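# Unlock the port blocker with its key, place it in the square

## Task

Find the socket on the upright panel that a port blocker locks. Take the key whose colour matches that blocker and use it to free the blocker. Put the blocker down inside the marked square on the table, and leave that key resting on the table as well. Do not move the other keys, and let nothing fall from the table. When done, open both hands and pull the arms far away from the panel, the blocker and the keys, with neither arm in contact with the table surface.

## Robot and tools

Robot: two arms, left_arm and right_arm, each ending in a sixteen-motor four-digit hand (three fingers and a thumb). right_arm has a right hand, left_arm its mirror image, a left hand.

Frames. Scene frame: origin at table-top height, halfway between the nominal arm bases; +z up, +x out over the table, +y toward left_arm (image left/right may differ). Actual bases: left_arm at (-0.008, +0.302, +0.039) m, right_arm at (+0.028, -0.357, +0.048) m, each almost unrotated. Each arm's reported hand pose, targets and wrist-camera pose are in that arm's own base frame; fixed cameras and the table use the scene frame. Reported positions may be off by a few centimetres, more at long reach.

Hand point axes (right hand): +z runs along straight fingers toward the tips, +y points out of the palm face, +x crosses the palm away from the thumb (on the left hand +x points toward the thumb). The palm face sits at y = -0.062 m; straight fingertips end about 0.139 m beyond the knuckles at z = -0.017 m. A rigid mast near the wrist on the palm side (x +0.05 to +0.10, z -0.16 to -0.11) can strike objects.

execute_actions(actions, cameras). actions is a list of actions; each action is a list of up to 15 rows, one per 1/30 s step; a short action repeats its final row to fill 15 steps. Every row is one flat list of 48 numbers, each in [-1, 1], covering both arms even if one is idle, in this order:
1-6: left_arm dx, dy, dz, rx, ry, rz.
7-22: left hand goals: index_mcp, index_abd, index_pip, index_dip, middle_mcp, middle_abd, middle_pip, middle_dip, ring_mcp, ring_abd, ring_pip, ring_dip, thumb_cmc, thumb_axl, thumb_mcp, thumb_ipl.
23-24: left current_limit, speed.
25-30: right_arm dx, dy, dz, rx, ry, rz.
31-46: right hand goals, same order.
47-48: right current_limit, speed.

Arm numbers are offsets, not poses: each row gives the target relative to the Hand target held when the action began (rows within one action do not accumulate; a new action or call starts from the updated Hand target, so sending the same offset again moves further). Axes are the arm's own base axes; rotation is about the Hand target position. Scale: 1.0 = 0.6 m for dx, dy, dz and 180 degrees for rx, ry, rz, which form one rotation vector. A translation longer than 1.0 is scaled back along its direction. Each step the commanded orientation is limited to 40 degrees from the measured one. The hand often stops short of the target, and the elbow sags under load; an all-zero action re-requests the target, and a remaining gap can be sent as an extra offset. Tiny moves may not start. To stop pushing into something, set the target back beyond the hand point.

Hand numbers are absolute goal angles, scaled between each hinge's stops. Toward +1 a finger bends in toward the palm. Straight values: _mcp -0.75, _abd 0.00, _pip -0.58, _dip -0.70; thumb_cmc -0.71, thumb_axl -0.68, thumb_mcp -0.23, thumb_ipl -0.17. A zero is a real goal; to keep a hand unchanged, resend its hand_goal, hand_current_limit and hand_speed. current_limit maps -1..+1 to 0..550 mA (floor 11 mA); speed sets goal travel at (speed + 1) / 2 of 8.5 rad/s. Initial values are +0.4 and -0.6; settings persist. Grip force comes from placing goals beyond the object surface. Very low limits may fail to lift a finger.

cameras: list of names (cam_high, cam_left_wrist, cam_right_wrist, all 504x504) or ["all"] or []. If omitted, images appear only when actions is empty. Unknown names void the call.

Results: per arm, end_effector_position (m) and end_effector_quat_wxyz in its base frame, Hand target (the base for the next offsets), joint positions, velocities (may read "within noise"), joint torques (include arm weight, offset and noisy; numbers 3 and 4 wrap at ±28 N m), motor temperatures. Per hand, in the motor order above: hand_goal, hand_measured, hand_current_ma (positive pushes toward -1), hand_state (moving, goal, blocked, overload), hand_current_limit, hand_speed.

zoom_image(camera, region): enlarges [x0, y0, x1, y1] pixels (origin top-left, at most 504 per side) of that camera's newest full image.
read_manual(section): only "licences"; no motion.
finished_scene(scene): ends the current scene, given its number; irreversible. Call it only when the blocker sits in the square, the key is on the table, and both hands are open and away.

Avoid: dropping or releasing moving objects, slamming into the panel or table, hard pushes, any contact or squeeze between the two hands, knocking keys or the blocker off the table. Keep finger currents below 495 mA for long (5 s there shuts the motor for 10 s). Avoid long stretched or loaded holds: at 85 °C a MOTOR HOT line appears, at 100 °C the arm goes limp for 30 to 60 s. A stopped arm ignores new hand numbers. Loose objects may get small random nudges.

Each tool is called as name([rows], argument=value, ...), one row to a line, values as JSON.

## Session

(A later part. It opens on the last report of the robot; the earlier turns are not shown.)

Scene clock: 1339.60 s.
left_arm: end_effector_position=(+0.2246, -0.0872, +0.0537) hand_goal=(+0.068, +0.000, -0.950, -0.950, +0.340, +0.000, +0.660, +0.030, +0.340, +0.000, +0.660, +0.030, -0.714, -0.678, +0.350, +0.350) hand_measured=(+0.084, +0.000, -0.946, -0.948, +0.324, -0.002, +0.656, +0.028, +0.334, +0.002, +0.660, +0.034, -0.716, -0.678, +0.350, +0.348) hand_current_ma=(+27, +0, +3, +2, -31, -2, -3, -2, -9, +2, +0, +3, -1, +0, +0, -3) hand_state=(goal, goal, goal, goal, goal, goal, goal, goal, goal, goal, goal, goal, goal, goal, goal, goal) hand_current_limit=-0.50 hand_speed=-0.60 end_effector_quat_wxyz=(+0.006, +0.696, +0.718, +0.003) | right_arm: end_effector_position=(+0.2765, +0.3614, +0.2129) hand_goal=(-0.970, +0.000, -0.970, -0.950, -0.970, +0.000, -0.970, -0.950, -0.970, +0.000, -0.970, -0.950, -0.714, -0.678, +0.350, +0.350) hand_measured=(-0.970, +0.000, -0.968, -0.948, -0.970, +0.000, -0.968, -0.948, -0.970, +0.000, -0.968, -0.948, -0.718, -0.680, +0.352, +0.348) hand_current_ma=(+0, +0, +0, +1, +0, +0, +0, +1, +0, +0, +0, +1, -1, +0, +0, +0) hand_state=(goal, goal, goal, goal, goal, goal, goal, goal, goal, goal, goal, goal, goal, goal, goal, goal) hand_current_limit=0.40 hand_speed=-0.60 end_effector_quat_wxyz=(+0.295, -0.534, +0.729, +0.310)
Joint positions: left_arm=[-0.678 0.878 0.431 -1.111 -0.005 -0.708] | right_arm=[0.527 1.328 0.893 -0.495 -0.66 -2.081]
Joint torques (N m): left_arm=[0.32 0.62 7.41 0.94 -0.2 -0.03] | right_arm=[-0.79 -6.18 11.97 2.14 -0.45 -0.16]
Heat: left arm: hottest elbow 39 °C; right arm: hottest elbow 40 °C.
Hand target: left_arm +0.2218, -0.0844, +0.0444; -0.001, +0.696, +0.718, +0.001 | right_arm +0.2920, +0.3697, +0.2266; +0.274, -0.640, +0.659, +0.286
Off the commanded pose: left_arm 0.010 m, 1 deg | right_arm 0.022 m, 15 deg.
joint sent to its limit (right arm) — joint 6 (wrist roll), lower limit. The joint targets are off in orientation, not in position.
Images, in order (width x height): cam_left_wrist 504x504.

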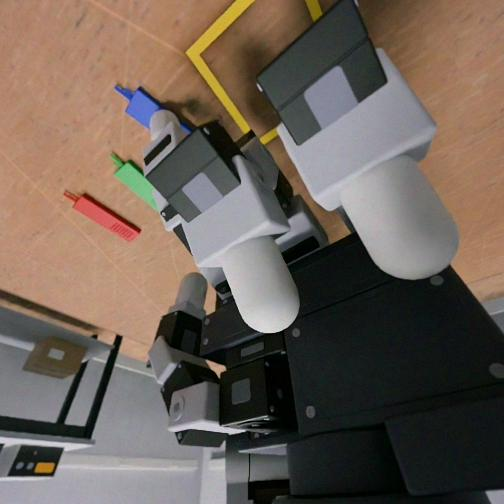

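execute_actions([
  [[0.015,-0.025,0.0,0,0.0,0.0,0.068,0,-0.95,-0.95,0.34,0.0,0.66,0.03,0.34,0.0,0.66,0.03,-0.714,-0.678,0.35,0.35,-0.5,-0.6,0,0,0,0,0,0,-0.97,0,-0.97,-0.95,-0.97,0,-0.97,-0.95,-0.97,0,-0.97,-0.95,-0.714,-0.678,0.35,0.35,0.4,-0.6]],
  [[0.02,-0.03,0.003,0,0.0,0.0,0.068,0,-0.95,-0.95,0.34,0.0,0.66,0.03,0.34,0.0,0.66,0.03,-0.714,-0.678,0.35,0.35,-0.5,-0.6,0,0,0,0,0,0,-0.97,0,-0.97,-0.95,-0.97,0,-0.97,-0.95,-0.97,0,-0.97,-0.95,-0.714,-0.678,0.35,0.35,0.4,-0.6]],
  [[0.015,-0.03,0.005,0,0.0,0.0,0.068,0,-0.95,-0.95,0.34,0.0,0.66,0.03,0.34,0.0,0.66,0.03,-0.714,-0.678,0.35,0.35,-0.5,-0.6,0,0,0,0,0,0,-0.97,0,-0.97,-0.95,-0.97,0,-0.97,-0.95,-0.97,0,-0.97,-0.95,-0.714,-0.678,0.35,0.35,0.4,-0.6]],
], cameras=["cam_left_wrist"])

zoom_image(camera="cam_left_wrist", region=[60, 20, 200, 160])

Scene clock: 1351.90 s.
left_arm: end_effector_position=(+0.2399, -0.1197, +0.0410) hand_goal=(+0.068, +0.000, -0.950, -0.950, +0.340, +0.000, +0.660, +0.030, +0.340, +0.000, +0.660, +0.030, -0.714, -0.678, +0.350, +0.350) hand_measured=(+0.176, -0.010, -0.932, -0.944, +0.324, -0.002, +0.656, +0.028, +0.334, +0.002, +0.660, +0.034, -0.716, -0.678, +0.350, +0.348) hand_current_ma=(+137, -11, +31, +6, -31, -2, -3, -2, -9, +2, +0, +3, -1, +0, +0, -3) hand_state=(blocked, goal, goal, goal, goal, goal, goal, goal, goal, goal, goal, goal, goal, goal, goal, goal) hand_current_limit=-0.50 hand_speed=-0.60 end_effector_quat_wxyz=(-0.018, +0.694, +0.719, +0.004) | right_arm: end_effector_position=(+0.2765, +0.3614, +0.2129) hand_goal=(-0.970, +0.000, -0.970, -0.950, -0.970, +0.000, -0.970, -0.950, -0.970, +0.000, -0.970, -0.950, -0.714, -0.678, +0.350, +0.350) hand_measured=(-0.970, +0.000, -0.968, -0.948, -0.970, +0.000, -0.968, -0.948, -0.970, +0.000, -0.968, -0.948, -0.718, -0.680, +0.352, +0.348) hand_current_ma=(+0, +0, +0, +1, +0, +0, +0, +1, +0, +0, +0, +1, -1, +0, +0, +0) hand_state=(goal, goal, goal, goal, goal, goal, goal, goal, goal, goal, goal, goal, goal, goal, goal, goal) hand_current_limit=0.40 hand_speed=-0.60 end_effector_quat_wxyz=(+0.295, -0.534, +0.729, +0.310)
Joint positions: left_arm=[-0.756 1.072 0.501 -1.035 -0.009 -0.791] | right_arm=[0.527 1.328 0.893 -0.495 -0.66 -2.081]
Joint torques (N m): left_arm=[-0.97 -0.67 10.66 0.72 -0.04 -0.11] | right_arm=[-0.91 -6.18 12 2.17 -0.44 -0.15]
Heat: left arm: hottest elbow 38 °C; right arm: hottest elbow 40 °C.
Hand target: left_arm +0.2516, -0.1353, +0.0490; -0.001, +0.696, +0.718, +0.001 | right_arm +0.2920, +0.3697, +0.2266; +0.274, -0.640, +0.659, +0.286
Off the commanded pose: left_arm 0.021 m, 2 deg | right_arm 0.022 m, 15 deg.
joint sent to its limit (right arm) — joint 6 (wrist roll), lower limit. The joint targets are off in orientation, not in position.
Images, in order (width x height): cam_left_wrist 504x504.

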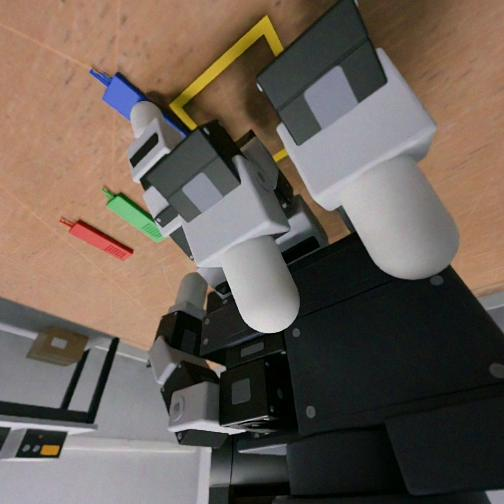

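Scaled by 3.600 from the camera's 504x504 image, which has a finer 720x720 frame.

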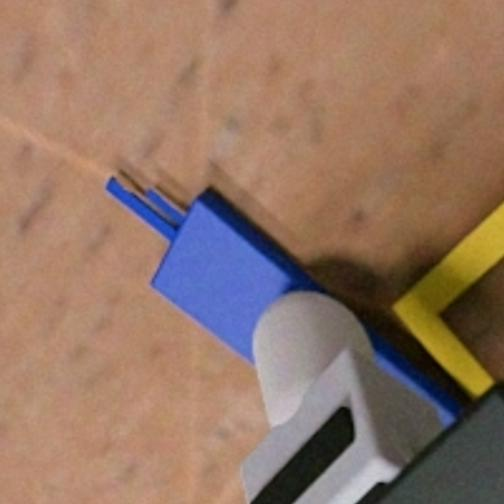

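execute_actions([
  [[0,0,0.1,0,0.0,0.0,0.068,0,-0.95,-0.95,0.34,0.0,0.66,0.03,0.34,0.0,0.66,0.03,-0.714,-0.678,0.35,0.35,0,-0.6,0,0,0,0,0,0,-0.97,0,-0.97,-0.95,-0.97,0,-0.97,-0.95,-0.97,0,-0.97,-0.95,-0.714,-0.678,0.35,0.35,0.4,-0.6]],
  [[0.02,0.028,0.1,0,-0.05,0.0,-0.4,-0.05,-0.7,0,-0.4,0.05,-0.3,0.3,0.34,0.1,0.66,0.03,-0.714,-0.678,0.35,0.35,0.2,-0.2,0,0,0,0,0,0,-0.97,0,-0.97,-0.95,-0.97,0,-0.97,-0.95,-0.97,0,-0.97,-0.95,-0.714,-0.678,0.35,0.35,0.4,-0.6]],
  [[0.02,0.028,-0.02,0,-0.05,0.0,-0.754,-0.1,-0.576,0.97,-0.754,0.1,-0.576,0.97,0.34,0.12,0.66,0.03,-0.714,-0.678,0.35,0.35,0.2,-0.3,0,0,0,0,0,0,-0.97,0,-0.97,-0.95,-0.97,0,-0.97,-0.95,-0.97,0,-0.97,-0.95,-0.714,-0.678,0.35,0.35,0.4,-0.6]],
  [[0,0,-0.03,0,0,0.0,-0.754,-0.1,-0.576,0.97,-0.754,0.1,-0.576,0.97,0.34,0.12,0.66,0.03,-0.714,-0.678,0.35,0.35,0.2,-0.3,0,0,0,0,0,0,-0.97,0,-0.97,-0.95,-0.97,0,-0.97,-0.95,-0.97,0,-0.97,-0.95,-0.714,-0.678,0.35,0.35,0.4,-0.6]],
], cameras=["cam_left_wrist"])

zoom_image(camera="cam_left_wrist", region=[160, 60, 340, 240])

Scene clock: 1367.77 s.
left_arm: end_effector_position=(+0.2736, -0.1032, +0.1439) hand_goal=(-0.754, -0.100, -0.576, +0.970, -0.754, +0.100, -0.576, +0.970, +0.340, +0.120, +0.660, +0.030, -0.714, -0.678, +0.350, +0.350) hand_measured=(-0.754, -0.096, -0.580, +0.968, -0.754, +0.096, -0.574, +0.966, +0.334, +0.116, +0.660, +0.034, -0.716, -0.678, +0.350, +0.348) hand_current_ma=(+0, +3, -3, -3, +0, -3, +2, -3, -9, -2, +0, +3, -1, +0, +1, -3) hand_state=(goal, goal, goal, goal, goal, goal, goal, goal, goal, goal, goal, goal, goal, goal, goal, goal) hand_current_limit=0.20 hand_speed=-0.30 end_effector_quat_wxyz=(+0.113, +0.688, +0.709, +0.108) | right_arm: end_effector_position=(+0.2765, +0.3614, +0.2129) hand_goal=(-0.970, +0.000, -0.970, -0.950, -0.970, +0.000, -0.970, -0.950, -0.970, +0.000, -0.970, -0.950, -0.714, -0.678, +0.350, +0.350) hand_measured=(-0.970, +0.000, -0.968, -0.948, -0.970, +0.000, -0.968, -0.948, -0.970, +0.000, -0.968, -0.948, -0.718, -0.680, +0.352, +0.348) hand_current_ma=(+0, +0, +0, +1, +0, +0, +0, +1, +0, +0, +0, +1, -1, +0, +0, +0) hand_state=(goal, goal, goal, goal, goal, goal, goal, goal, goal, goal, goal, goal, goal, goal, goal, goal) hand_current_limit=0.40 hand_speed=-0.60 end_effector_quat_wxyz=(+0.295, -0.534, +0.729, +0.310)
Joint positions: left_arm=[-0.739 0.783 0.542 -1.093 -0.208 -0.745] | right_arm=[0.527 1.328 0.893 -0.495 -0.66 -2.081]
Joint torques (N m): left_arm=[0.79 0.38 9.01 1.35 -0.53 0] | right_arm=[-0.91 -6.12 11.99 2.17 -0.45 -0.15]
Heat: left arm: hottest elbow 40 °C; right arm: hottest elbow 40 °C.
Hand target: left_arm +0.2757, -0.1018, +0.1391; +0.111, +0.687, +0.709, +0.110 | right_arm +0.2920, +0.3697, +0.2266; +0.274, -0.640, +0.659, +0.286
Off the commanded pose: left_arm 0.005 m, 0 deg | right_arm 0.022 m, 15 deg.
joint sent to its limit (right arm) — joint 6 (wrist roll), lower limit. The joint targets are off in orientation, not in position.
Images, in order (width x height): cam_left_wrist 504x504.

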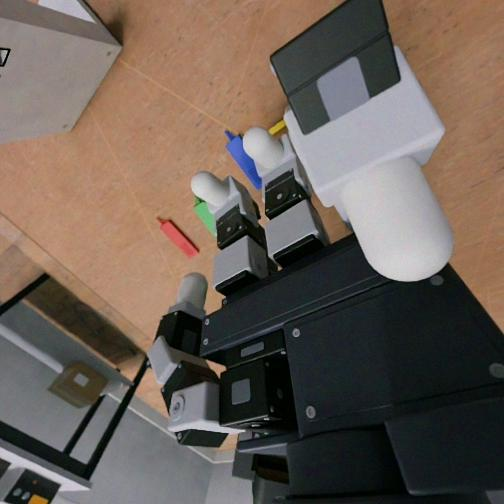

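Scaled by 2.800 from the camera's 504x504 image, which has a finer 720x720 frame.

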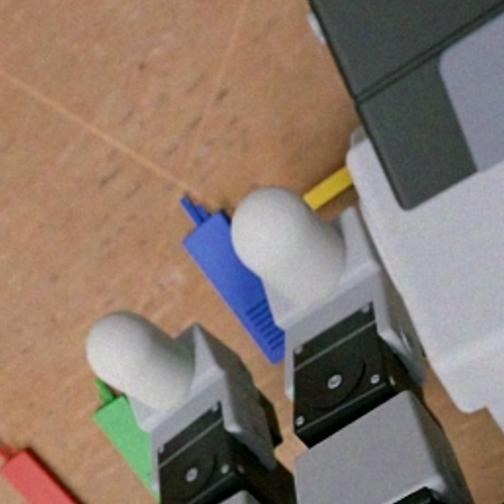

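execute_actions([
  [[-0.014,0.027,-0.04,0,0,0.0,-0.754,-0.1,-0.576,0.97,-0.754,0.1,-0.576,0.97,0.34,0.12,0.66,0.03,-0.714,-0.678,0.35,0.35,0.2,-0.3,0,0,0,0,0,0,-0.97,0,-0.97,-0.95,-0.97,0,-0.97,-0.95,-0.97,0,-0.97,-0.95,-0.714,-0.678,0.35,0.35,0.4,-0.6]],
  [[0,0,-0.05,0,0,0.0,-0.754,-0.1,-0.576,0.97,-0.754,0.1,-0.576,0.97,0.34,0.12,0.66,0.03,-0.714,-0.678,0.35,0.35,0.2,-0.3,0,0,0,0,0,0,-0.97,0,-0.97,-0.95,-0.97,0,-0.97,-0.95,-0.97,0,-0.97,-0.95,-0.714,-0.678,0.35,0.35,0.4,-0.6]],
], cameras=["cam_left_wrist"])

zoom_image(camera="cam_left_wrist", region=[160, 80, 320, 240])

Scene clock: 1388.23 s.
left_arm: end_effector_position=(+0.2661, -0.0867, +0.0896) hand_goal=(-0.754, -0.100, -0.576, +0.970, -0.754, +0.100, -0.576, +0.970, +0.340, +0.120, +0.660, +0.030, -0.714, -0.678, +0.350, +0.350) hand_measured=(-0.754, -0.096, -0.580, +0.968, -0.754, +0.098, -0.574, +0.966, +0.334, +0.116, +0.660, +0.034, -0.716, -0.678, +0.350, +0.348) hand_current_ma=(+0, +2, -3, -3, +0, -2, +2, -3, -9, -2, +0, +3, -1, +0, +1, -3) hand_state=(goal, goal, goal, goal, goal, goal, goal, goal, goal, goal, goal, goal, goal, goal, goal, goal) hand_current_limit=0.20 hand_speed=-0.30 end_effector_quat_wxyz=(+0.113, +0.687, +0.709, +0.110) | right_arm: end_effector_position=(+0.2765, +0.3614, +0.2129) hand_goal=(-0.970, +0.000, -0.970, -0.950, -0.970, +0.000, -0.970, -0.950, -0.970, +0.000, -0.970, -0.950, -0.714, -0.678, +0.350, +0.350) hand_measured=(-0.970, +0.000, -0.968, -0.948, -0.970, +0.000, -0.968, -0.948, -0.970, +0.000, -0.968, -0.948, -0.718, -0.680, +0.352, +0.348) hand_current_ma=(+0, +0, +0, +1, +0, +0, +0, +1, +0, +0, +0, +1, -1, +0, +0, +0) hand_state=(goal, goal, goal, goal, goal, goal, goal, goal, goal, goal, goal, goal, goal, goal, goal, goal) hand_current_limit=0.40 hand_speed=-0.60 end_effector_quat_wxyz=(+0.295, -0.534, +0.729, +0.310)
Joint positions: left_arm=[-0.702 0.788 0.393 -0.932 -0.204 -0.709] | right_arm=[0.527 1.328 0.893 -0.495 -0.66 -2.081]
Joint torques (N m): left_arm=[0.79 0.97 8.7 1.42 -0.37 0.06] | right_arm=[-0.91 -6.12 11.93 2.15 -0.45 -0.15]
Heat: left arm: hottest elbow 38 °C; right arm: hottest elbow 40 °C.
Hand target: left_arm +0.2673, -0.0856, +0.0852; +0.111, +0.687, +0.709, +0.110 | right_arm +0.2920, +0.3697, +0.2266; +0.274, -0.640, +0.659, +0.286
Off the commanded pose: left_arm 0.005 m, 0 deg | right_arm 0.022 m, 15 deg.
joint sent to its limit (right arm) — joint 6 (wrist roll), lower limit. The joint targets are off in orientation, not in position.
Images, in order (width x height): cam_left_wrist 504x504.

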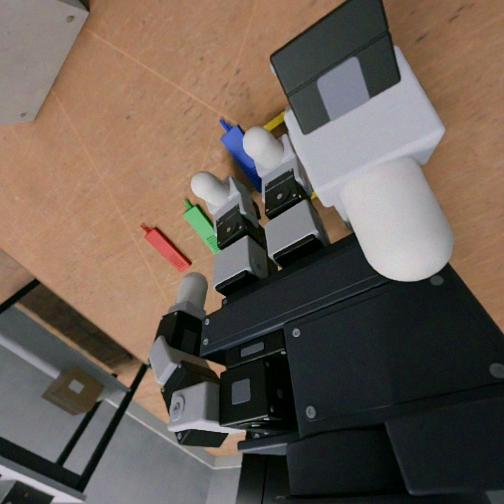

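Scaled by 3.150 from the camera's 504x504 image, which has a finer 720x720 frame.

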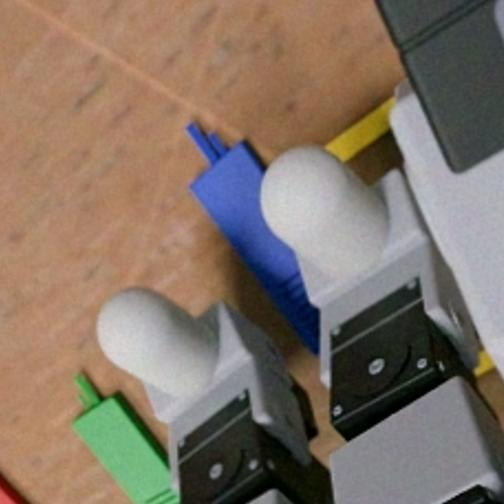

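execute_actions([
  [[-0.001,0.003,-0.03,0,0,-0.005,-0.754,-0.1,-0.576,0.97,-0.754,0.1,-0.576,0.97,0.34,0.12,0.66,0.03,-0.714,-0.678,0.35,0.35,0.2,-0.3,0,0,0,0,0,0,-0.97,0,-0.97,-0.95,-0.97,0,-0.97,-0.95,-0.97,0,-0.97,-0.95,-0.714,-0.678,0.35,0.35,0.4,-0.6]],
  [[0,0,-0.012,0,0,0.0,-0.754,-0.1,-0.576,0.97,-0.754,0.1,-0.576,0.97,0.34,0.12,0.66,0.03,-0.714,-0.678,0.35,0.35,0.2,-0.3,0,0,0,0,0,0,-0.97,0,-0.97,-0.95,-0.97,0,-0.97,-0.95,-0.97,0,-0.97,-0.95,-0.714,-0.678,0.35,0.35,0.4,-0.6]],
], cameras=["cam_left_wrist"])

zoom_image(camera="cam_left_wrist", region=[160, 80, 320, 240])

Scene clock: 1402.13 s.
left_arm: end_effector_position=(+0.2701, -0.0884, +0.0746) hand_goal=(-0.754, -0.100, -0.576, +0.970, -0.754, +0.100, -0.576, +0.970, +0.340, +0.120, +0.660, +0.030, -0.714, -0.678, +0.350, +0.350) hand_measured=(-0.762, -0.102, -0.582, +0.968, -0.768, +0.088, -0.592, +0.966, +0.334, +0.116, +0.660, +0.034, -0.716, -0.678, +0.350, +0.348) hand_current_ma=(-13, -1, -9, -3, -24, -13, -26, -3, -9, -2, +0, +3, -1, +0, +1, -3) hand_state=(goal, goal, goal, goal, goal, goal, goal, goal, goal, goal, goal, goal, goal, goal, goal, goal) hand_current_limit=0.20 hand_speed=-0.30 end_effector_quat_wxyz=(+0.122, +0.692, +0.703, +0.111) | right_arm: end_effector_position=(+0.2765, +0.3614, +0.2129) hand_goal=(-0.970, +0.000, -0.970, -0.950, -0.970, +0.000, -0.970, -0.950, -0.970, +0.000, -0.970, -0.950, -0.714, -0.678, +0.350, +0.350) hand_measured=(-0.970, +0.000, -0.968, -0.948, -0.970, +0.000, -0.968, -0.948, -0.970, +0.000, -0.968, -0.948, -0.718, -0.680, +0.352, +0.348) hand_current_ma=(+0, +0, +0, +1, +0, +0, +0, +1, +0, +0, +0, +1, -1, +0, +0, +0) hand_state=(goal, goal, goal, goal, goal, goal, goal, goal, goal, goal, goal, goal, goal, goal, goal, goal) hand_current_limit=0.40 hand_speed=-0.60 end_effector_quat_wxyz=(+0.295, -0.534, +0.729, +0.310)
Joint positions: left_arm=[-0.689 0.816 0.354 -0.842 -0.199 -0.678] | right_arm=[0.527 1.328 0.893 -0.495 -0.66 -2.081]
Joint torques (N m): left_arm=[0.67 1.26 7.12 1.85 -0.25 0.04] | right_arm=[-0.97 -6.18 12 2.17 -0.44 -0.15]
Heat: left arm: hottest elbow 38 °C; right arm: hottest elbow 40 °C.
Hand target: left_arm +0.2667, -0.0837, +0.0599; +0.112, +0.693, +0.704, +0.109 | right_arm +0.2920, +0.3697, +0.2266; +0.274, -0.640, +0.659, +0.286
Off the commanded pose: left_arm 0.016 m, 1 deg | right_arm 0.022 m, 15 deg.
joint sent to its limit (right arm) — joint 6 (wrist roll), lower limit. The joint targets are off in orientation, not in position.
Images, in order (width x height): cam_left_wrist 504x504.

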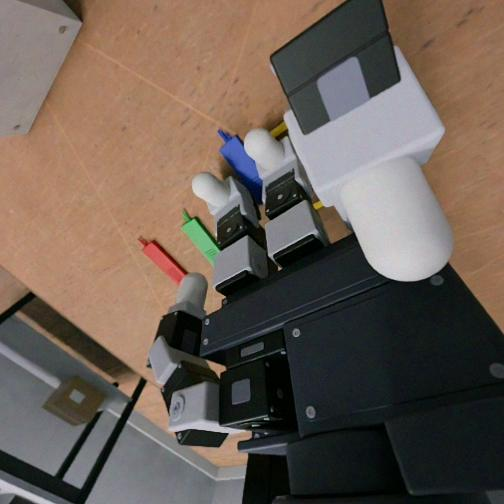

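Scaled by 3.150 from the camera's 504x504 image, which has a finer 720x720 frame.

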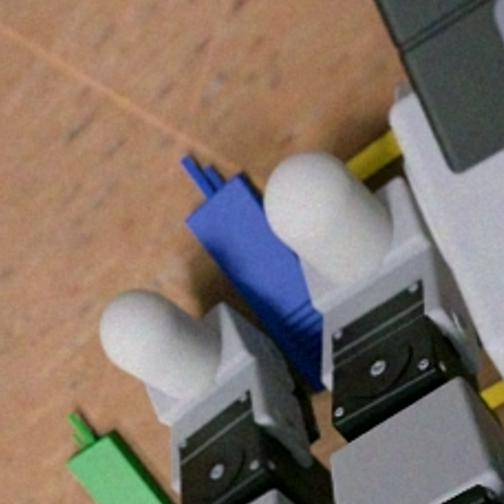

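execute_actions([
  [[0.0,0,0.09,0,0,0,-0.754,-0.1,-0.781,0.97,-0.754,0.1,-0.781,0.97,0.34,0.12,0.66,0.03,-0.714,-0.678,0.35,0.35,0.2,-0.3,0,0,0,0,0,0,-0.97,0,-0.97,-0.95,-0.97,0,-0.97,-0.95,-0.97,0,-0.97,-0.95,-0.714,-0.678,0.35,0.35,0.4,-0.6]],
  [[0.009,0.0,-0.045,0,0,0.0,-0.754,-0.1,-0.781,0.97,-0.754,0.1,-0.781,0.97,0.34,0.12,0.66,0.03,-0.714,-0.678,0.35,0.35,0.2,-0.3,0,0,0,0,0,0,-0.97,0,-0.97,-0.95,-0.97,0,-0.97,-0.95,-0.97,0,-0.97,-0.95,-0.714,-0.678,0.35,0.35,0.4,-0.6]],
], cameras=["cam_left_wrist"])

zoom_image(camera="cam_left_wrist", region=[160, 80, 320, 240])

Scene clock: 1440.60 s.
left_arm: end_effector_position=(+0.2693, -0.0837, +0.0887) hand_goal=(-0.754, -0.100, -0.782, +0.970, -0.754, +0.100, -0.782, +0.970, +0.340, +0.120, +0.660, +0.030, -0.714, -0.678, +0.350, +0.350) hand_measured=(-0.758, -0.102, -0.780, +0.968, -0.758, +0.096, -0.780, +0.966, +0.334, +0.118, +0.660, +0.034, -0.716, -0.678, +0.350, +0.348) hand_current_ma=(-3, -1, +2, -3, -4, -3, +3, -3, -9, -2, +0, +3, -1, +0, +1, -3) hand_state=(goal, goal, goal, goal, goal, goal, goal, goal, goal, goal, goal, goal, goal, goal, goal, goal) hand_current_limit=0.20 hand_speed=-0.30 end_effector_quat_wxyz=(+0.111, +0.693, +0.704, +0.109) | right_arm: end_effector_position=(+0.2765, +0.3614, +0.2129) hand_goal=(-0.970, +0.000, -0.970, -0.950, -0.970, +0.000, -0.970, -0.950, -0.970, +0.000, -0.970, -0.950, -0.714, -0.678, +0.350, +0.350) hand_measured=(-0.970, +0.000, -0.968, -0.948, -0.970, +0.000, -0.968, -0.948, -0.970, +0.000, -0.968, -0.948, -0.718, -0.680, +0.352, +0.348) hand_current_ma=(+0, +0, +0, +1, +0, +0, +0, +1, +0, +0, +0, +1, -1, +0, +0, +0) hand_state=(goal, goal, goal, goal, goal, goal, goal, goal, goal, goal, goal, goal, goal, goal, goal, goal) hand_current_limit=0.40 hand_speed=-0.60 end_effector_quat_wxyz=(+0.295, -0.534, +0.729, +0.310)
Joint positions: left_arm=[-0.669 0.786 0.391 -0.928 -0.192 -0.66] | right_arm=[0.527 1.328 0.893 -0.495 -0.66 -2.081]
Joint torques (N m): left_arm=[0.79 1.2 9.14 1.42 -0.34 0.04] | right_arm=[-0.85 -6.24 12 2.14 -0.45 -0.15]
Motor temperatures (°C): left_arm=[25 30 36 24 25 25] | right_arm=[24 29 40 25 26 25]
Heat: left arm: hottest elbow 36 °C; right arm: hottest elbow 40 °C.
Hand target: left_arm +0.2721, -0.0838, +0.0869; +0.112, +0.693, +0.704, +0.109 | right_arm +0.2920, +0.3697, +0.2266; +0.274, -0.640, +0.659, +0.286
Off the commanded pose: left_arm 0.003 m, 0 deg | right_arm 0.022 m, 15 deg.
joint sent to its limit (right arm) — joint 6 (wrist roll), lower limit. The joint targets are off in orientation, not in position.
Images, in order (width x height): cam_left_wrist 504x504.

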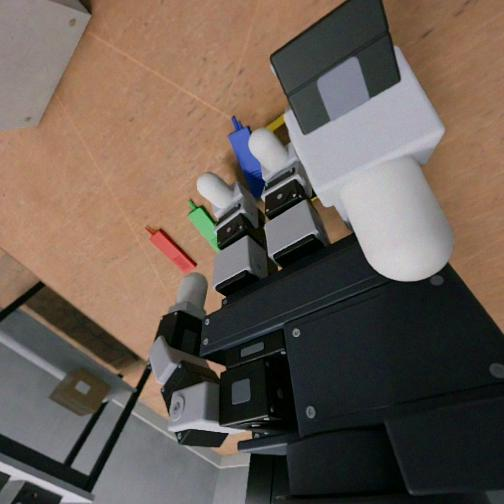

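Scaled by 3.150 from the camera's 504x504 image, which has a finer 720x720 frame.

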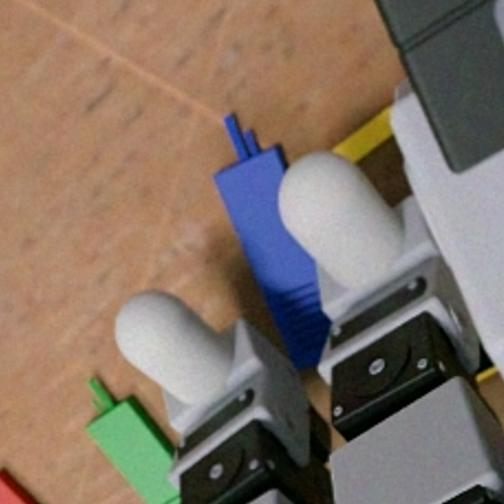

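execute_actions([
  [[-0.004,-0.0137,0.0,0,0,-0.083,-0.754,-0.1,-0.781,0.97,-0.754,0.1,-0.781,0.97,0.34,0.12,0.66,0.03,-0.714,-0.678,0.35,0.35,0.2,-0.3,0,0,0,0,0,0,-0.97,0,-0.97,-0.95,-0.97,0,-0.97,-0.95,-0.97,0,-0.97,-0.95,-0.714,-0.678,0.35,0.35,0.4,-0.6]],
], cameras=["cam_left_wrist"])

zoom_image(camera="cam_left_wrist", region=[160, 80, 320, 240])

Scene clock: 1460.27 s.
left_arm: end_effector_position=(+0.2705, -0.0944, +0.0890) hand_goal=(-0.754, -0.100, -0.782, +0.970, -0.754, +0.100, -0.782, +0.970, +0.340, +0.120, +0.660, +0.030, -0.714, -0.678, +0.350, +0.350) hand_measured=(-0.758, -0.102, -0.780, +0.968, -0.758, +0.096, -0.780, +0.966, +0.334, +0.118, +0.660, +0.034, -0.716, -0.678, +0.350, +0.348) hand_current_ma=(-3, -1, +2, -3, -4, -2, +3, -3, -9, -2, +0, +3, -1, +0, +1, -3) hand_state=(goal, goal, goal, goal, goal, goal, goal, goal, goal, goal, goal, goal, goal, goal, goal, goal) hand_current_limit=0.20 hand_speed=-0.30 end_effector_quat_wxyz=(+0.124, +0.778, +0.609, +0.094) | right_arm: end_effector_position=(+0.2765, +0.3614, +0.2129) hand_goal=(-0.970, +0.000, -0.970, -0.950, -0.970, +0.000, -0.970, -0.950, -0.970, +0.000, -0.970, -0.950, -0.714, -0.678, +0.350, +0.350) hand_measured=(-0.970, +0.000, -0.968, -0.948, -0.970, +0.000, -0.968, -0.948, -0.970, +0.000, -0.968, -0.948, -0.718, -0.680, +0.352, +0.348) hand_current_ma=(+0, +0, +0, +1, +0, +0, +0, +1, +0, +0, +0, +1, -1, +0, +0, +0) hand_state=(goal, goal, goal, goal, goal, goal, goal, goal, goal, goal, goal, goal, goal, goal, goal, goal) hand_current_limit=0.40 hand_speed=-0.60 end_effector_quat_wxyz=(+0.295, -0.534, +0.729, +0.310)
Joint positions: left_arm=[-0.551 0.705 0.361 -0.928 -0.089 -0.295] | right_arm=[0.527 1.328 0.893 -0.495 -0.66 -2.081]
Joint torques (N m): left_arm=[0.73 -0.03 8.84 1.1 -0.17 0.02] | right_arm=[-0.91 -6.12 11.99 2.14 -0.46 -0.15]
Heat: left arm: hottest elbow 36 °C; right arm: hottest elbow 40 °C.
Hand target: left_arm +0.2696, -0.0919, +0.0869; +0.125, +0.778, +0.608, +0.093 | right_arm +0.2920, +0.3697, +0.2266; +0.274, -0.640, +0.659, +0.286
Off the commanded pose: left_arm 0.003 m, 0 deg | right_arm 0.022 m, 15 deg.
joint sent to its limit (right arm) — joint 6 (wrist roll), lower limit. The joint targets are off in orientation, not in position.
Images, in order (width x height): cam_left_wrist 504x504.

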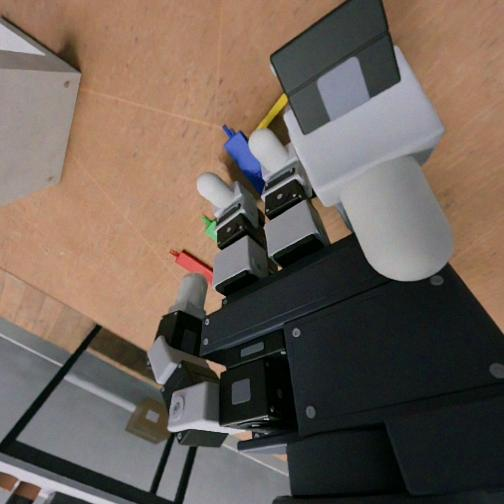

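Scaled by 3.150 from the camera's 504x504 image, which has a finer 720x720 frame.

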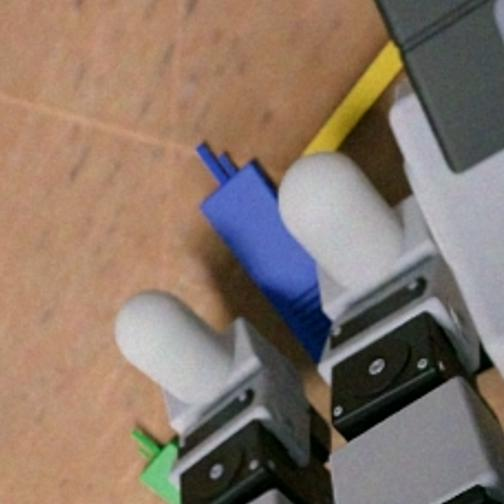

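execute_actions([
  [[0.0005,0.003,-0.028,0,0,0,-0.754,-0.1,-0.781,0.97,-0.754,0.1,-0.781,0.97,0.34,0.12,0.66,0.03,-0.714,-0.678,0.35,0.35,0.2,-0.3,0,0,0,0,0,0,-0.97,0,-0.97,-0.95,-0.97,0,-0.97,-0.95,-0.97,0,-0.97,-0.95,-0.714,-0.678,0.35,0.35,0.4,-0.6]],
  [[0.0,0.0,-0.008,0,0,0,-0.754,-0.1,-0.781,0.97,-0.754,0.1,-0.781,0.97,0.34,0.12,0.66,0.03,-0.714,-0.678,0.35,0.35,0.2,-0.3,0,0,0,0,0,0,-0.97,0,-0.97,-0.95,-0.97,0,-0.97,-0.95,-0.97,0,-0.97,-0.95,-0.714,-0.678,0.35,0.35,0.4,-0.6]],
], cameras=["cam_left_wrist"])

zoom_image(camera="cam_left_wrist", region=[160, 80, 320, 240])

Scene clock: 1487.53 s.
left_arm: end_effector_position=(+0.2705, -0.0924, +0.0724) hand_goal=(-0.754, -0.100, -0.782, +0.970, -0.754, +0.100, -0.782, +0.970, +0.340, +0.120, +0.660, +0.030, -0.714, -0.678, +0.350, +0.350) hand_measured=(-0.756, -0.102, -0.780, +0.968, -0.758, +0.096, -0.782, +0.966, +0.334, +0.118, +0.660, +0.034, -0.716, -0.678, +0.350, +0.348) hand_current_ma=(-3, -1, +1, -3, -3, -2, +0, -3, -9, -2, +0, +3, -1, +0, +1, -3) hand_state=(goal, goal, goal, goal, goal, goal, goal, goal, goal, goal, goal, goal, goal, goal, goal, goal) hand_current_limit=0.20 hand_speed=-0.30 end_effector_quat_wxyz=(+0.128, +0.778, +0.607, +0.095) | right_arm: end_effector_position=(+0.2765, +0.3614, +0.2129) hand_goal=(-0.970, +0.000, -0.970, -0.950, -0.970, +0.000, -0.970, -0.950, -0.970, +0.000, -0.970, -0.950, -0.714, -0.678, +0.350, +0.350) hand_measured=(-0.970, +0.000, -0.968, -0.948, -0.970, +0.000, -0.968, -0.948, -0.970, +0.000, -0.968, -0.948, -0.718, -0.680, +0.352, +0.348) hand_current_ma=(+0, +0, +0, +1, +0, +0, +0, +1, +0, +0, +0, +1, -1, +0, +0, +0) hand_state=(goal, goal, goal, goal, goal, goal, goal, goal, goal, goal, goal, goal, goal, goal, goal, goal) hand_current_limit=0.40 hand_speed=-0.60 end_effector_quat_wxyz=(+0.295, -0.534, +0.729, +0.310)
Joint positions: left_arm=[-0.536 0.723 0.317 -0.855 -0.082 -0.278] | right_arm=[0.527 1.328 0.893 -0.495 -0.66 -2.081]
Joint torques (N m): left_arm=[0.79 1.32 8.39 1.7 -0.15 0.04] | right_arm=[-0.85 -6.18 11.99 2.15 -0.46 -0.15]
Heat: left arm: hottest elbow 37 °C; right arm: hottest elbow 41 °C.
Hand target: left_arm +0.2700, -0.0902, +0.0654; +0.125, +0.778, +0.608, +0.093 | right_arm +0.2920, +0.3697, +0.2266; +0.274, -0.640, +0.659, +0.286
Off the commanded pose: left_arm 0.007 m, 0 deg | right_arm 0.022 m, 15 deg.
joint sent to its limit (right arm) — joint 6 (wrist roll), lower limit. The joint targets are off in orientation, not in position.
Images, in order (width x height): cam_left_wrist 504x504.

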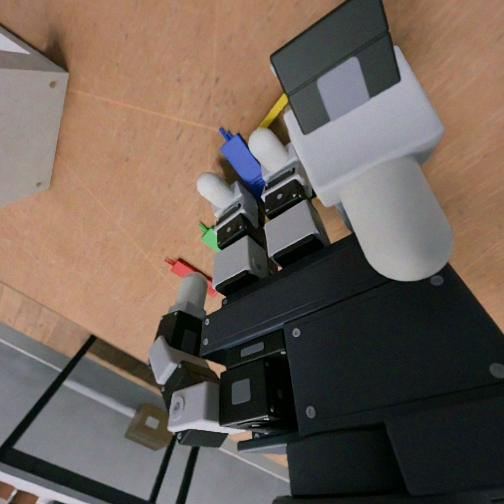

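Scaled by 3.150 from the camera's 504x504 image, which has a finer 720x720 frame.

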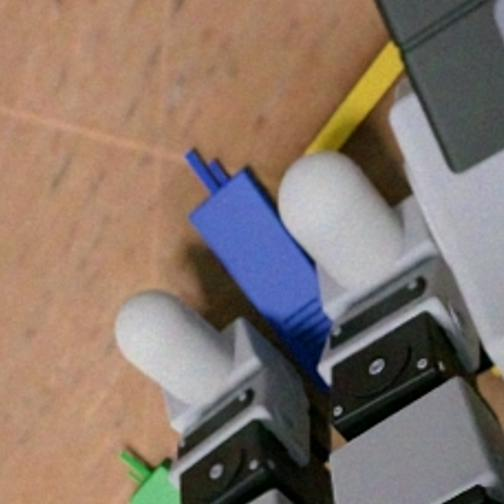

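execute_actions([
  [[0.0,0.003,-0.006,0,0,0,-0.754,-0.1,-0.781,0.97,-0.754,0.1,-0.781,0.97,0.34,0.12,0.66,0.03,-0.714,-0.678,0.35,0.35,0.2,-0.3,0,0,0,0,0,0,-0.97,0,-0.97,-0.95,-0.97,0,-0.97,-0.95,-0.97,0,-0.97,-0.95,-0.714,-0.678,0.35,0.35,0.4,-0.6]],
  [[0.0,0.0,-0.003,0,0,0,-0.754,0,-0.781,0.97,-0.754,0,-0.781,0.97,0.34,0.12,0.66,0.03,-0.714,-0.678,0.35,0.35,-0.1,-0.85,0,0,0,0,0,0,-0.97,0,-0.97,-0.95,-0.97,0,-0.97,-0.95,-0.97,0,-0.97,-0.95,-0.714,-0.678,0.35,0.35,0.4,-0.6]],
], cameras=["cam_left_wrist"])

zoom_image(camera="cam_left_wrist", region=[160, 80, 320, 240])

Scene clock: 1501.80 s.
left_arm: end_effector_position=(+0.2727, -0.0919, +0.0714) hand_goal=(-0.754, +0.000, -0.782, +0.970, -0.754, +0.000, -0.782, +0.970, +0.340, +0.120, +0.660, +0.030, -0.714, -0.678, +0.350, +0.350) hand_measured=(-0.758, -0.050, -0.784, +0.968, -0.758, +0.050, -0.784, +0.966, +0.334, +0.118, +0.660, +0.034, -0.716, -0.678, +0.350, +0.348) hand_current_ma=(-4, -107, -2, -3, -4, +104, -1, -3, -9, -2, +0, +3, -1, +0, +1, -3) hand_state=(goal, blocked, goal, goal, goal, blocked, goal, goal, goal, goal, goal, goal, goal, goal, goal, goal) hand_current_limit=-0.10 hand_speed=-0.85 end_effector_quat_wxyz=(+0.132, +0.778, +0.607, +0.096) | right_arm: end_effector_position=(+0.2765, +0.3614, +0.2129) hand_goal=(-0.970, +0.000, -0.970, -0.950, -0.970, +0.000, -0.970, -0.950, -0.970, +0.000, -0.970, -0.950, -0.714, -0.678, +0.350, +0.350) hand_measured=(-0.970, +0.000, -0.968, -0.948, -0.970, +0.000, -0.968, -0.948, -0.970, +0.000, -0.968, -0.948, -0.718, -0.680, +0.352, +0.348) hand_current_ma=(+0, +0, +0, +1, +0, +0, +0, +1, +0, +0, +0, +1, -1, +0, +0, +0) hand_state=(goal, goal, goal, goal, goal, goal, goal, goal, goal, goal, goal, goal, goal, goal, goal, goal) hand_current_limit=0.40 hand_speed=-0.60 end_effector_quat_wxyz=(+0.295, -0.534, +0.729, +0.310)
Joint positions: left_arm=[-0.527 0.727 0.311 -0.836 -0.08 -0.269] | right_arm=[0.527 1.328 0.893 -0.495 -0.66 -2.081]
Joint torques (N m): left_arm=[0.79 1.55 7.86 1.78 -0.13 0.04] | right_arm=[-0.79 -6.18 11.99 2.14 -0.45 -0.15]
Heat: left arm: hottest elbow 37 °C; right arm: hottest elbow 41 °C.
Hand target: left_arm +0.2700, -0.0884, +0.0599; +0.125, +0.778, +0.608, +0.093 | right_arm +0.2920, +0.3697, +0.2266; +0.274, -0.640, +0.659, +0.286
Off the commanded pose: left_arm 0.012 m, 1 deg | right_arm 0.022 m, 15 deg.
joint sent to its limit (right arm) — joint 6 (wrist roll), lower limit. The joint targets are off in orientation, not in position.
Images, in order (width x height): cam_left_wrist 504x504.

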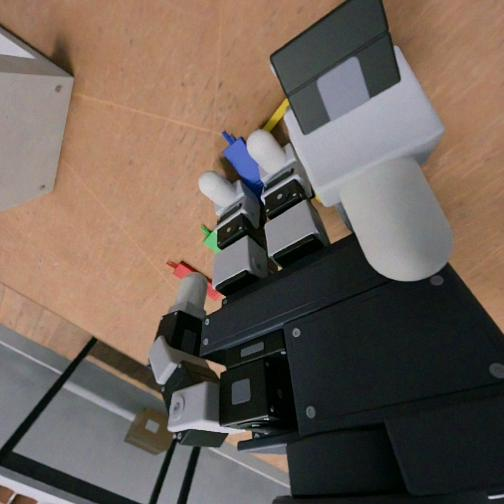

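Scaled by 3.150 from the camera's 504x504 image, which has a finer 720x720 frame.

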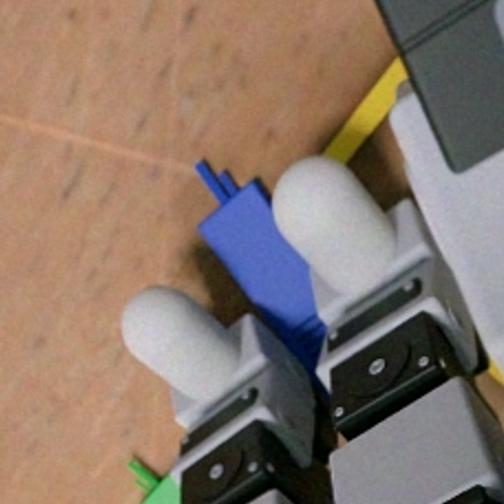

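execute_actions([
  [[0.0,0.0,0.01,0,0,0,-0.754,0.1,-0.781,0.97,-0.754,-0.1,-0.781,0.97,0.34,0.12,0.66,0.03,-0.714,-0.678,0.35,0.35,0.2,-0.7,0,0,0,0,0,0,-0.97,0,-0.97,-0.95,-0.97,0,-0.97,-0.95,-0.97,0,-0.97,-0.95,-0.714,-0.678,0.35,0.35,0.4,-0.6]],
  [[0.003,-0.003,0.03,0,0,0,-0.754,0.1,-0.781,0.97,-0.754,-0.1,-0.781,0.97,0.34,0.12,0.66,0.03,-0.714,-0.678,0.35,0.35,0.2,-0.7,0,0,0,0,0,0,-0.97,0,-0.97,-0.95,-0.97,0,-0.97,-0.95,-0.97,0,-0.97,-0.95,-0.714,-0.678,0.35,0.35,0.4,-0.6]],
  [[0.005,-0.004,0.04,0,0,0,-0.754,0.1,-0.781,0.97,-0.754,-0.1,-0.781,0.97,0.34,0.12,0.66,0.03,-0.714,-0.678,0.35,0.35,0.2,-0.7,0,0,0,0,0,0,-0.97,0,-0.97,-0.95,-0.97,0,-0.97,-0.95,-0.97,0,-0.97,-0.95,-0.714,-0.678,0.35,0.35,0.4,-0.6]],
], cameras=["cam_left_wrist"])

zoom_image(camera="cam_left_wrist", region=[160, 80, 320, 240])

Scene clock: 1518.93 s.
left_arm: end_effector_position=(+0.2621, -0.0857, +0.0811) hand_goal=(-0.754, +0.100, -0.782, +0.970, -0.754, -0.100, -0.782, +0.970, +0.340, +0.120, +0.660, +0.030, -0.714, -0.678, +0.350, +0.350) hand_measured=(-0.752, -0.046, -0.780, +0.968, -0.752, +0.046, -0.782, +0.968, +0.334, +0.118, +0.660, +0.034, -0.716, -0.678, +0.350, +0.348) hand_current_ma=(+1, -330, +1, -1, +1, +330, +1, -2, -9, -2, +0, +3, -1, +0, +1, -3) hand_state=(goal, blocked, goal, goal, goal, blocked, goal, goal, goal, goal, goal, goal, goal, goal, goal, goal) hand_current_limit=0.20 hand_speed=-0.70 end_effector_quat_wxyz=(+0.104, +0.782, +0.609, +0.085) | right_arm: end_effector_position=(+0.2765, +0.3614, +0.2129) hand_goal=(-0.970, +0.000, -0.970, -0.950, -0.970, +0.000, -0.970, -0.950, -0.970, +0.000, -0.970, -0.950, -0.714, -0.678, +0.350, +0.350) hand_measured=(-0.970, +0.000, -0.968, -0.948, -0.970, +0.000, -0.968, -0.948, -0.970, +0.000, -0.968, -0.948, -0.718, -0.680, +0.352, +0.348) hand_current_ma=(+0, +0, +0, +1, +0, +0, +0, +1, +0, +0, +0, +1, -1, +0, +0, +0) hand_state=(goal, goal, goal, goal, goal, goal, goal, goal, goal, goal, goal, goal, goal, goal, goal, goal) hand_current_limit=0.40 hand_speed=-0.60 end_effector_quat_wxyz=(+0.295, -0.534, +0.729, +0.310)
Joint positions: left_arm=[-0.527 0.694 0.353 -0.972 -0.08 -0.268] | right_arm=[0.527 1.328 0.893 -0.495 -0.66 -2.081]
Joint torques (N m): left_arm=[0.32 0.21 13.29 0.23 -0.22 -0.03] | right_arm=[-0.91 -6.18 11.99 2.19 -0.46 -0.15]
Heat: left arm: hottest elbow 37 °C; right arm: hottest elbow 41 °C.
Hand target: left_arm +0.2748, -0.0926, +0.1079; +0.125, +0.778, +0.608, +0.093 | right_arm +0.2920, +0.3697, +0.2266; +0.274, -0.640, +0.659, +0.286
Off the commanded pose: left_arm 0.030 m, 3 deg | right_arm 0.022 m, 15 deg.
joint sent to its limit (right arm) — joint 6 (wrist roll), lower limit. The joint targets are off in orientation, not in position.
Images, in order (width x height): cam_left_wrist 504x504.

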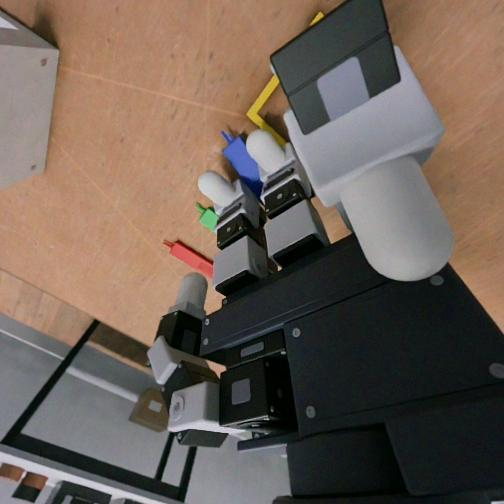

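Scaled by 3.150 from the camera's 504x504 image, which has a finer 720x720 frame.

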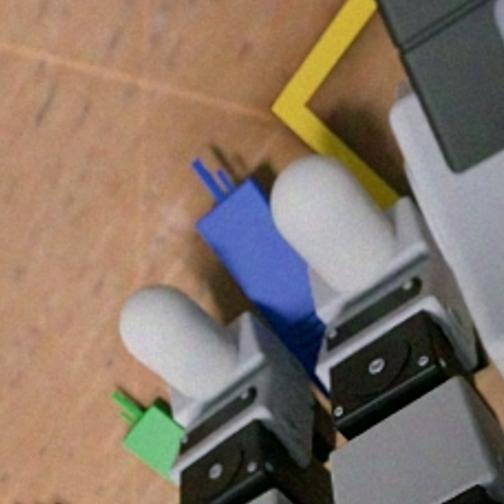

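execute_actions([
  [[0.0,0.0,0.067,0,0,0,-0.754,0.1,-0.781,0.97,-0.754,-0.1,-0.781,0.97,0.34,0.12,0.66,0.03,-0.714,-0.678,0.35,0.35,0.2,-0.7,0.02,0.02,-0.04,0.0248,0.0329,-0.0727,-0.97,0,-0.97,-0.95,-0.97,0,-0.97,-0.95,-0.97,0,-0.97,-0.95,-0.714,-0.678,0.35,0.35,0.4,-0.6]],
  [[0.0,0.0,0.067,0,0,0.05,-0.754,0.1,-0.781,0.97,-0.754,-0.1,-0.781,0.97,0.34,0.12,0.66,0.03,-0.714,-0.678,0.35,0.35,0.2,-0.7,0.032,0.032,-0.083,0,0,0,-0.97,0,-0.97,-0.95,-0.97,0,-0.97,-0.95,-0.97,0,-0.97,-0.95,-0.714,-0.678,0.35,0.35,0.4,-0.6]],
  [[0.0,0.0,0.05,0,0,0.05,-0.754,0.1,-0.781,0.97,-0.754,-0.1,-0.781,0.97,0.34,0.12,0.66,0.03,-0.714,-0.678,0.35,0.35,0.2,-0.7,0.032,0.032,-0.083,0,0,0,-0.97,0,-0.97,-0.95,-0.97,0,-0.97,-0.95,-0.97,0,-0.97,-0.95,-0.714,-0.678,0.35,0.35,0.4,-0.6]],
], cameras=["all"])

Scene clock: 1552.43 s.
left_arm: end_effector_position=(+0.2683, -0.0847, +0.1968) hand_goal=(-0.754, +0.100, -0.782, +0.970, -0.754, -0.100, -0.782, +0.970, +0.340, +0.120, +0.660, +0.030, -0.714, -0.678, +0.350, +0.350) hand_measured=(-0.754, -0.046, -0.780, +0.968, -0.754, +0.046, -0.782, +0.968, +0.334, +0.118, +0.660, +0.034, -0.716, -0.678, +0.350, +0.348) hand_current_ma=(+0, -330, +1, -1, +0, +330, +1, -2, -9, -2, +0, +3, -1, +0, +1, -3) hand_state=(goal, blocked, goal, goal, goal, blocked, goal, goal, goal, goal, goal, goal, goal, goal, goal, goal) hand_current_limit=0.20 hand_speed=-0.70 end_effector_quat_wxyz=(+0.095, +0.676, +0.722, +0.111) | right_arm: end_effector_position=(+0.3249, +0.4044, +0.0911) hand_goal=(-0.970, +0.000, -0.970, -0.950, -0.970, +0.000, -0.970, -0.950, -0.970, +0.000, -0.970, -0.950, -0.714, -0.678, +0.350, +0.350) hand_measured=(-0.970, +0.000, -0.968, -0.948, -0.970, +0.000, -0.968, -0.948, -0.970, +0.000, -0.972, -0.952, -0.718, -0.680, +0.352, +0.348) hand_current_ma=(+0, +0, +0, +1, +0, +0, +0, +1, +0, +0, +0, -1, -1, +0, +1, +0) hand_state=(goal, goal, goal, goal, goal, goal, goal, goal, goal, goal, goal, goal, goal, goal, goal, goal) hand_current_limit=0.40 hand_speed=-0.60 end_effector_quat_wxyz=(+0.275, -0.533, +0.737, +0.311)
Joint positions: left_arm=[-0.702 0.734 0.671 -1.304 -0.211 -0.746] | right_arm=[0.555 1.695 0.934 -0.198 -0.644 -2.059]
Joint torques (N m): left_arm=[-0.79 0.73 13.59 0.14 -0.59 -0.14] | right_arm=[-0.15 -9.99 10.58 2.3 -0.45 0.14]
Heat: left arm: hottest elbow 38 °C; right arm: hottest elbow 41 °C.
Hand target: left_arm +0.2748, -0.0925, +0.2182; +0.109, +0.674, +0.722, +0.112 | right_arm +0.3423, +0.4202, +0.1030; +0.295, -0.534, +0.729, +0.311
Off the commanded pose: left_arm 0.024 m, 2 deg | right_arm 0.026 m, 2 deg.

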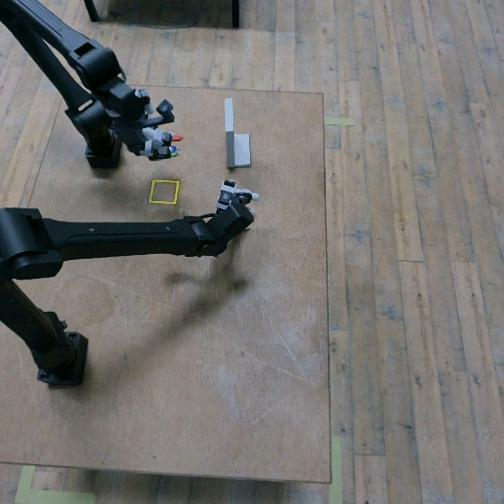

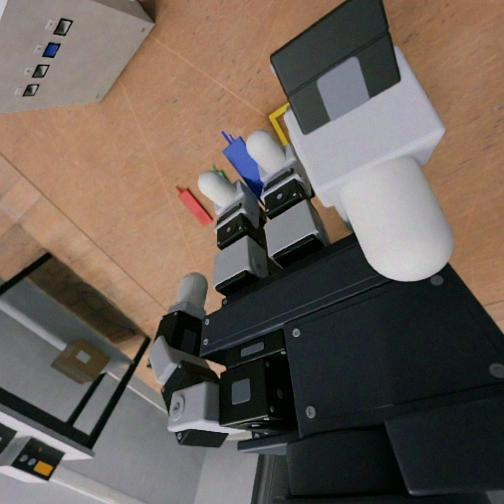

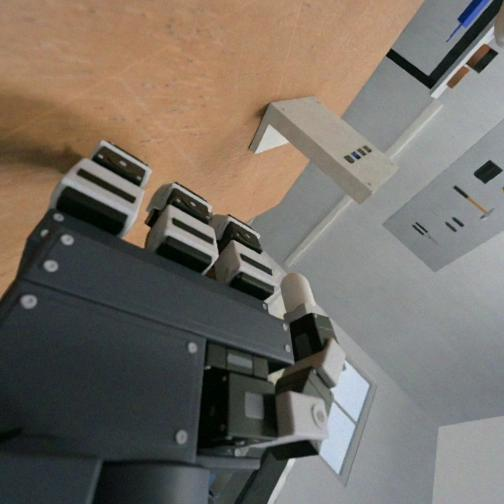

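zoom_image(camera="cam_left_wrist", region=[0, 0, 160, 120])

zoom_image(camera="cam_right_wrist", region=[320, 120, 420, 220])

zoom_image(camera="cam_right_wrist", region=[404, 0, 504, 100])

Scaled by 3.150 from the camera's 504x504 image, which has a finer 720x720 frame.

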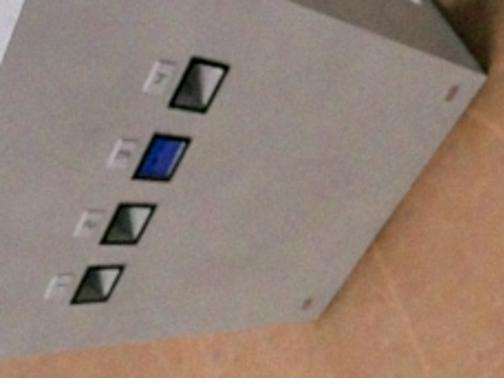

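Scaled by 5.040 from the camera's 504x504 image, which has a finer 720x720 frame.

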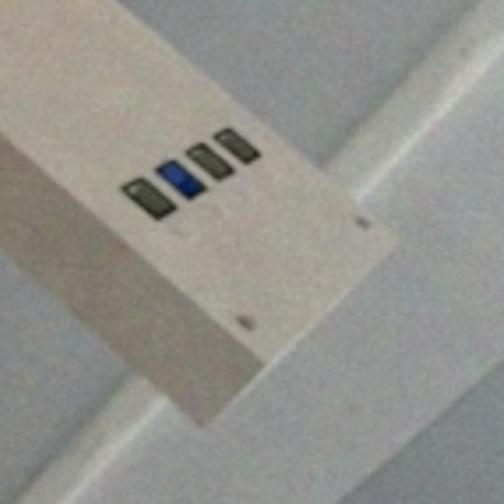

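Scaled by 5.040 from the camera's 504x504 image, which has a finer 720x720 frame.

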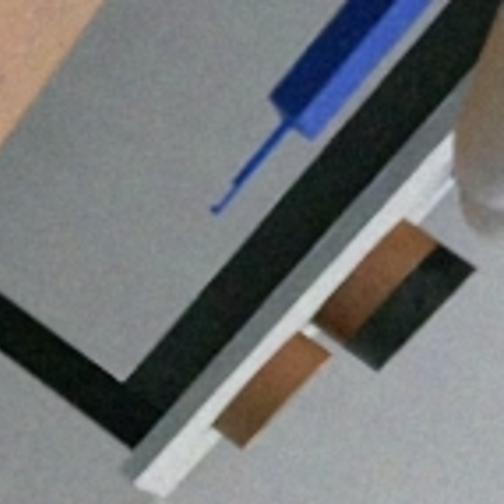

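execute_actions([
  [[0.0446,0.0394,0,0,0,0,-0.754,0.1,-0.781,0.97,-0.754,-0.1,-0.781,0.97,0.34,0.12,0.66,0.03,-0.714,-0.678,0.35,0.35,0.2,-0.7,0,0,0,0,0,0,-0.97,0,-0.97,-0.95,-0.97,0,-0.97,-0.95,-0.97,0,-0.97,-0.95,-0.714,-0.678,0.35,0.35,0.4,-0.6]],
  [[0.0446,0.0394,0,0,0,0,-0.754,0.1,-0.781,0.97,-0.754,-0.1,-0.781,0.97,0.34,0.12,0.66,0.03,-0.714,-0.678,0.35,0.35,0.2,-0.7,0,0,0,0,0,0,-0.97,0,-0.97,-0.95,-0.97,0,-0.97,-0.95,-0.97,0,-0.97,-0.95,-0.714,-0.678,0.35,0.35,0.4,-0.6]],
  [[0.0446,0.0394,0,0,0,0,-0.754,0.1,-0.781,0.97,-0.754,-0.1,-0.781,0.97,0.34,0.12,0.66,0.03,-0.714,-0.678,0.35,0.35,0.2,-0.7,0,0,0,0,0,0,-0.97,0,-0.97,-0.95,-0.97,0,-0.97,-0.95,-0.97,0,-0.97,-0.95,-0.714,-0.678,0.35,0.35,0.4,-0.6]],
], cameras=["all"])

Scene clock: 1625.57 s.
left_arm: end_effector_position=(+0.3349, -0.0190, +0.1915) hand_goal=(-0.754, +0.100, -0.782, +0.970, -0.754, -0.100, -0.782, +0.970, +0.340, +0.120, +0.660, +0.030, -0.714, -0.678, +0.350, +0.350) hand_measured=(-0.754, -0.046, -0.780, +0.968, -0.754, +0.046, -0.782, +0.968, +0.334, +0.118, +0.660, +0.034, -0.716, -0.678, +0.350, +0.348) hand_current_ma=(+0, -330, +1, -1, +0, +330, +1, -2, -9, -2, +0, +3, -1, +0, +1, -3) hand_state=(goal, blocked, goal, goal, goal, blocked, goal, goal, goal, goal, goal, goal, goal, goal, goal, goal) hand_current_limit=0.20 hand_speed=-0.70 end_effector_quat_wxyz=(+0.083, +0.677, +0.724, +0.098) | right_arm: end_effector_position=(+0.3250, +0.4045, +0.0911) hand_goal=(-0.970, +0.000, -0.970, -0.950, -0.970, +0.000, -0.970, -0.950, -0.970, +0.000, -0.970, -0.950, -0.714, -0.678, +0.350, +0.350) hand_measured=(-0.970, +0.000, -0.968, -0.948, -0.970, +0.000, -0.968, -0.948, -0.970, +0.000, -0.972, -0.952, -0.718, -0.680, +0.352, +0.348) hand_current_ma=(+0, +0, +0, +1, +0, +0, +0, +1, +0, +0, +0, -1, -1, +0, +1, +0) hand_state=(goal, goal, goal, goal, goal, goal, goal, goal, goal, goal, goal, goal, goal, goal, goal, goal) hand_current_limit=0.40 hand_speed=-0.60 end_effector_quat_wxyz=(+0.275, -0.533, +0.737, +0.311)
Joint positions: left_arm=[-0.241 0.842 0.713 -1.199 -0.089 -0.297] | right_arm=[0.555 1.695 0.934 -0.198 -0.643 -2.058]
Joint torques (N m): left_arm=[0.79 -0.38 14 1.46 -0.17 0.02] | right_arm=[-0.21 -9.99 10.66 2.33 -0.45 0.15]
Motor temperatures (°C): left_arm=[25 29 42 24 25 25] | right_arm=[24 29 42 25 26 25]
Heat: left arm: hottest elbow 42 °C; right arm: hottest elbow 42 °C.
Hand target: left_arm +0.3551, -0.0217, +0.2183; +0.109, +0.674, +0.722, +0.112 | right_arm +0.3423, +0.4202, +0.1030; +0.295, -0.534, +0.729, +0.311
Off the commanded pose: left_arm 0.034 m, 3 deg | right_arm 0.026 m, 2 deg.

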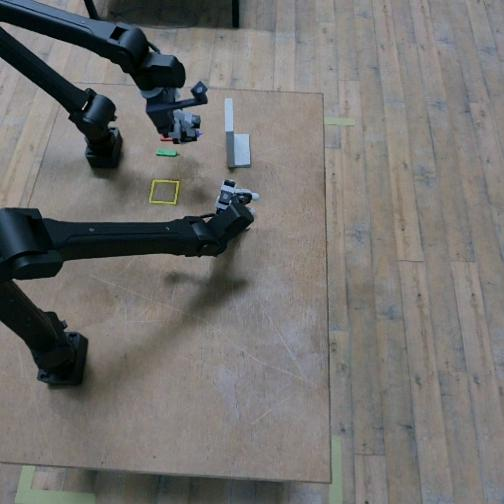

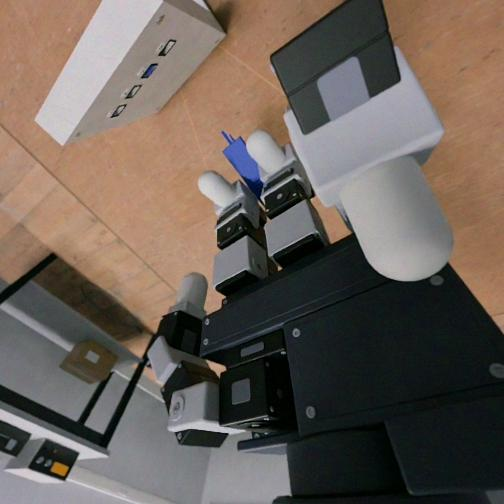

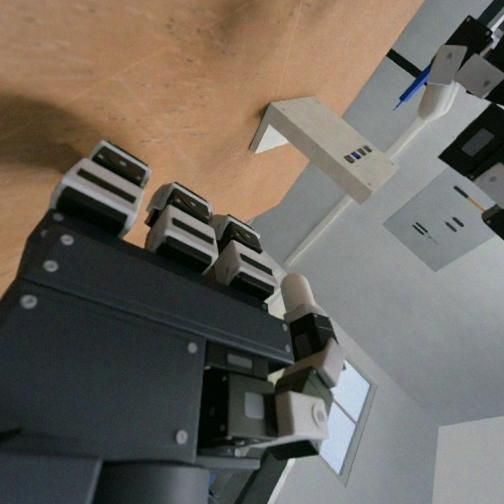

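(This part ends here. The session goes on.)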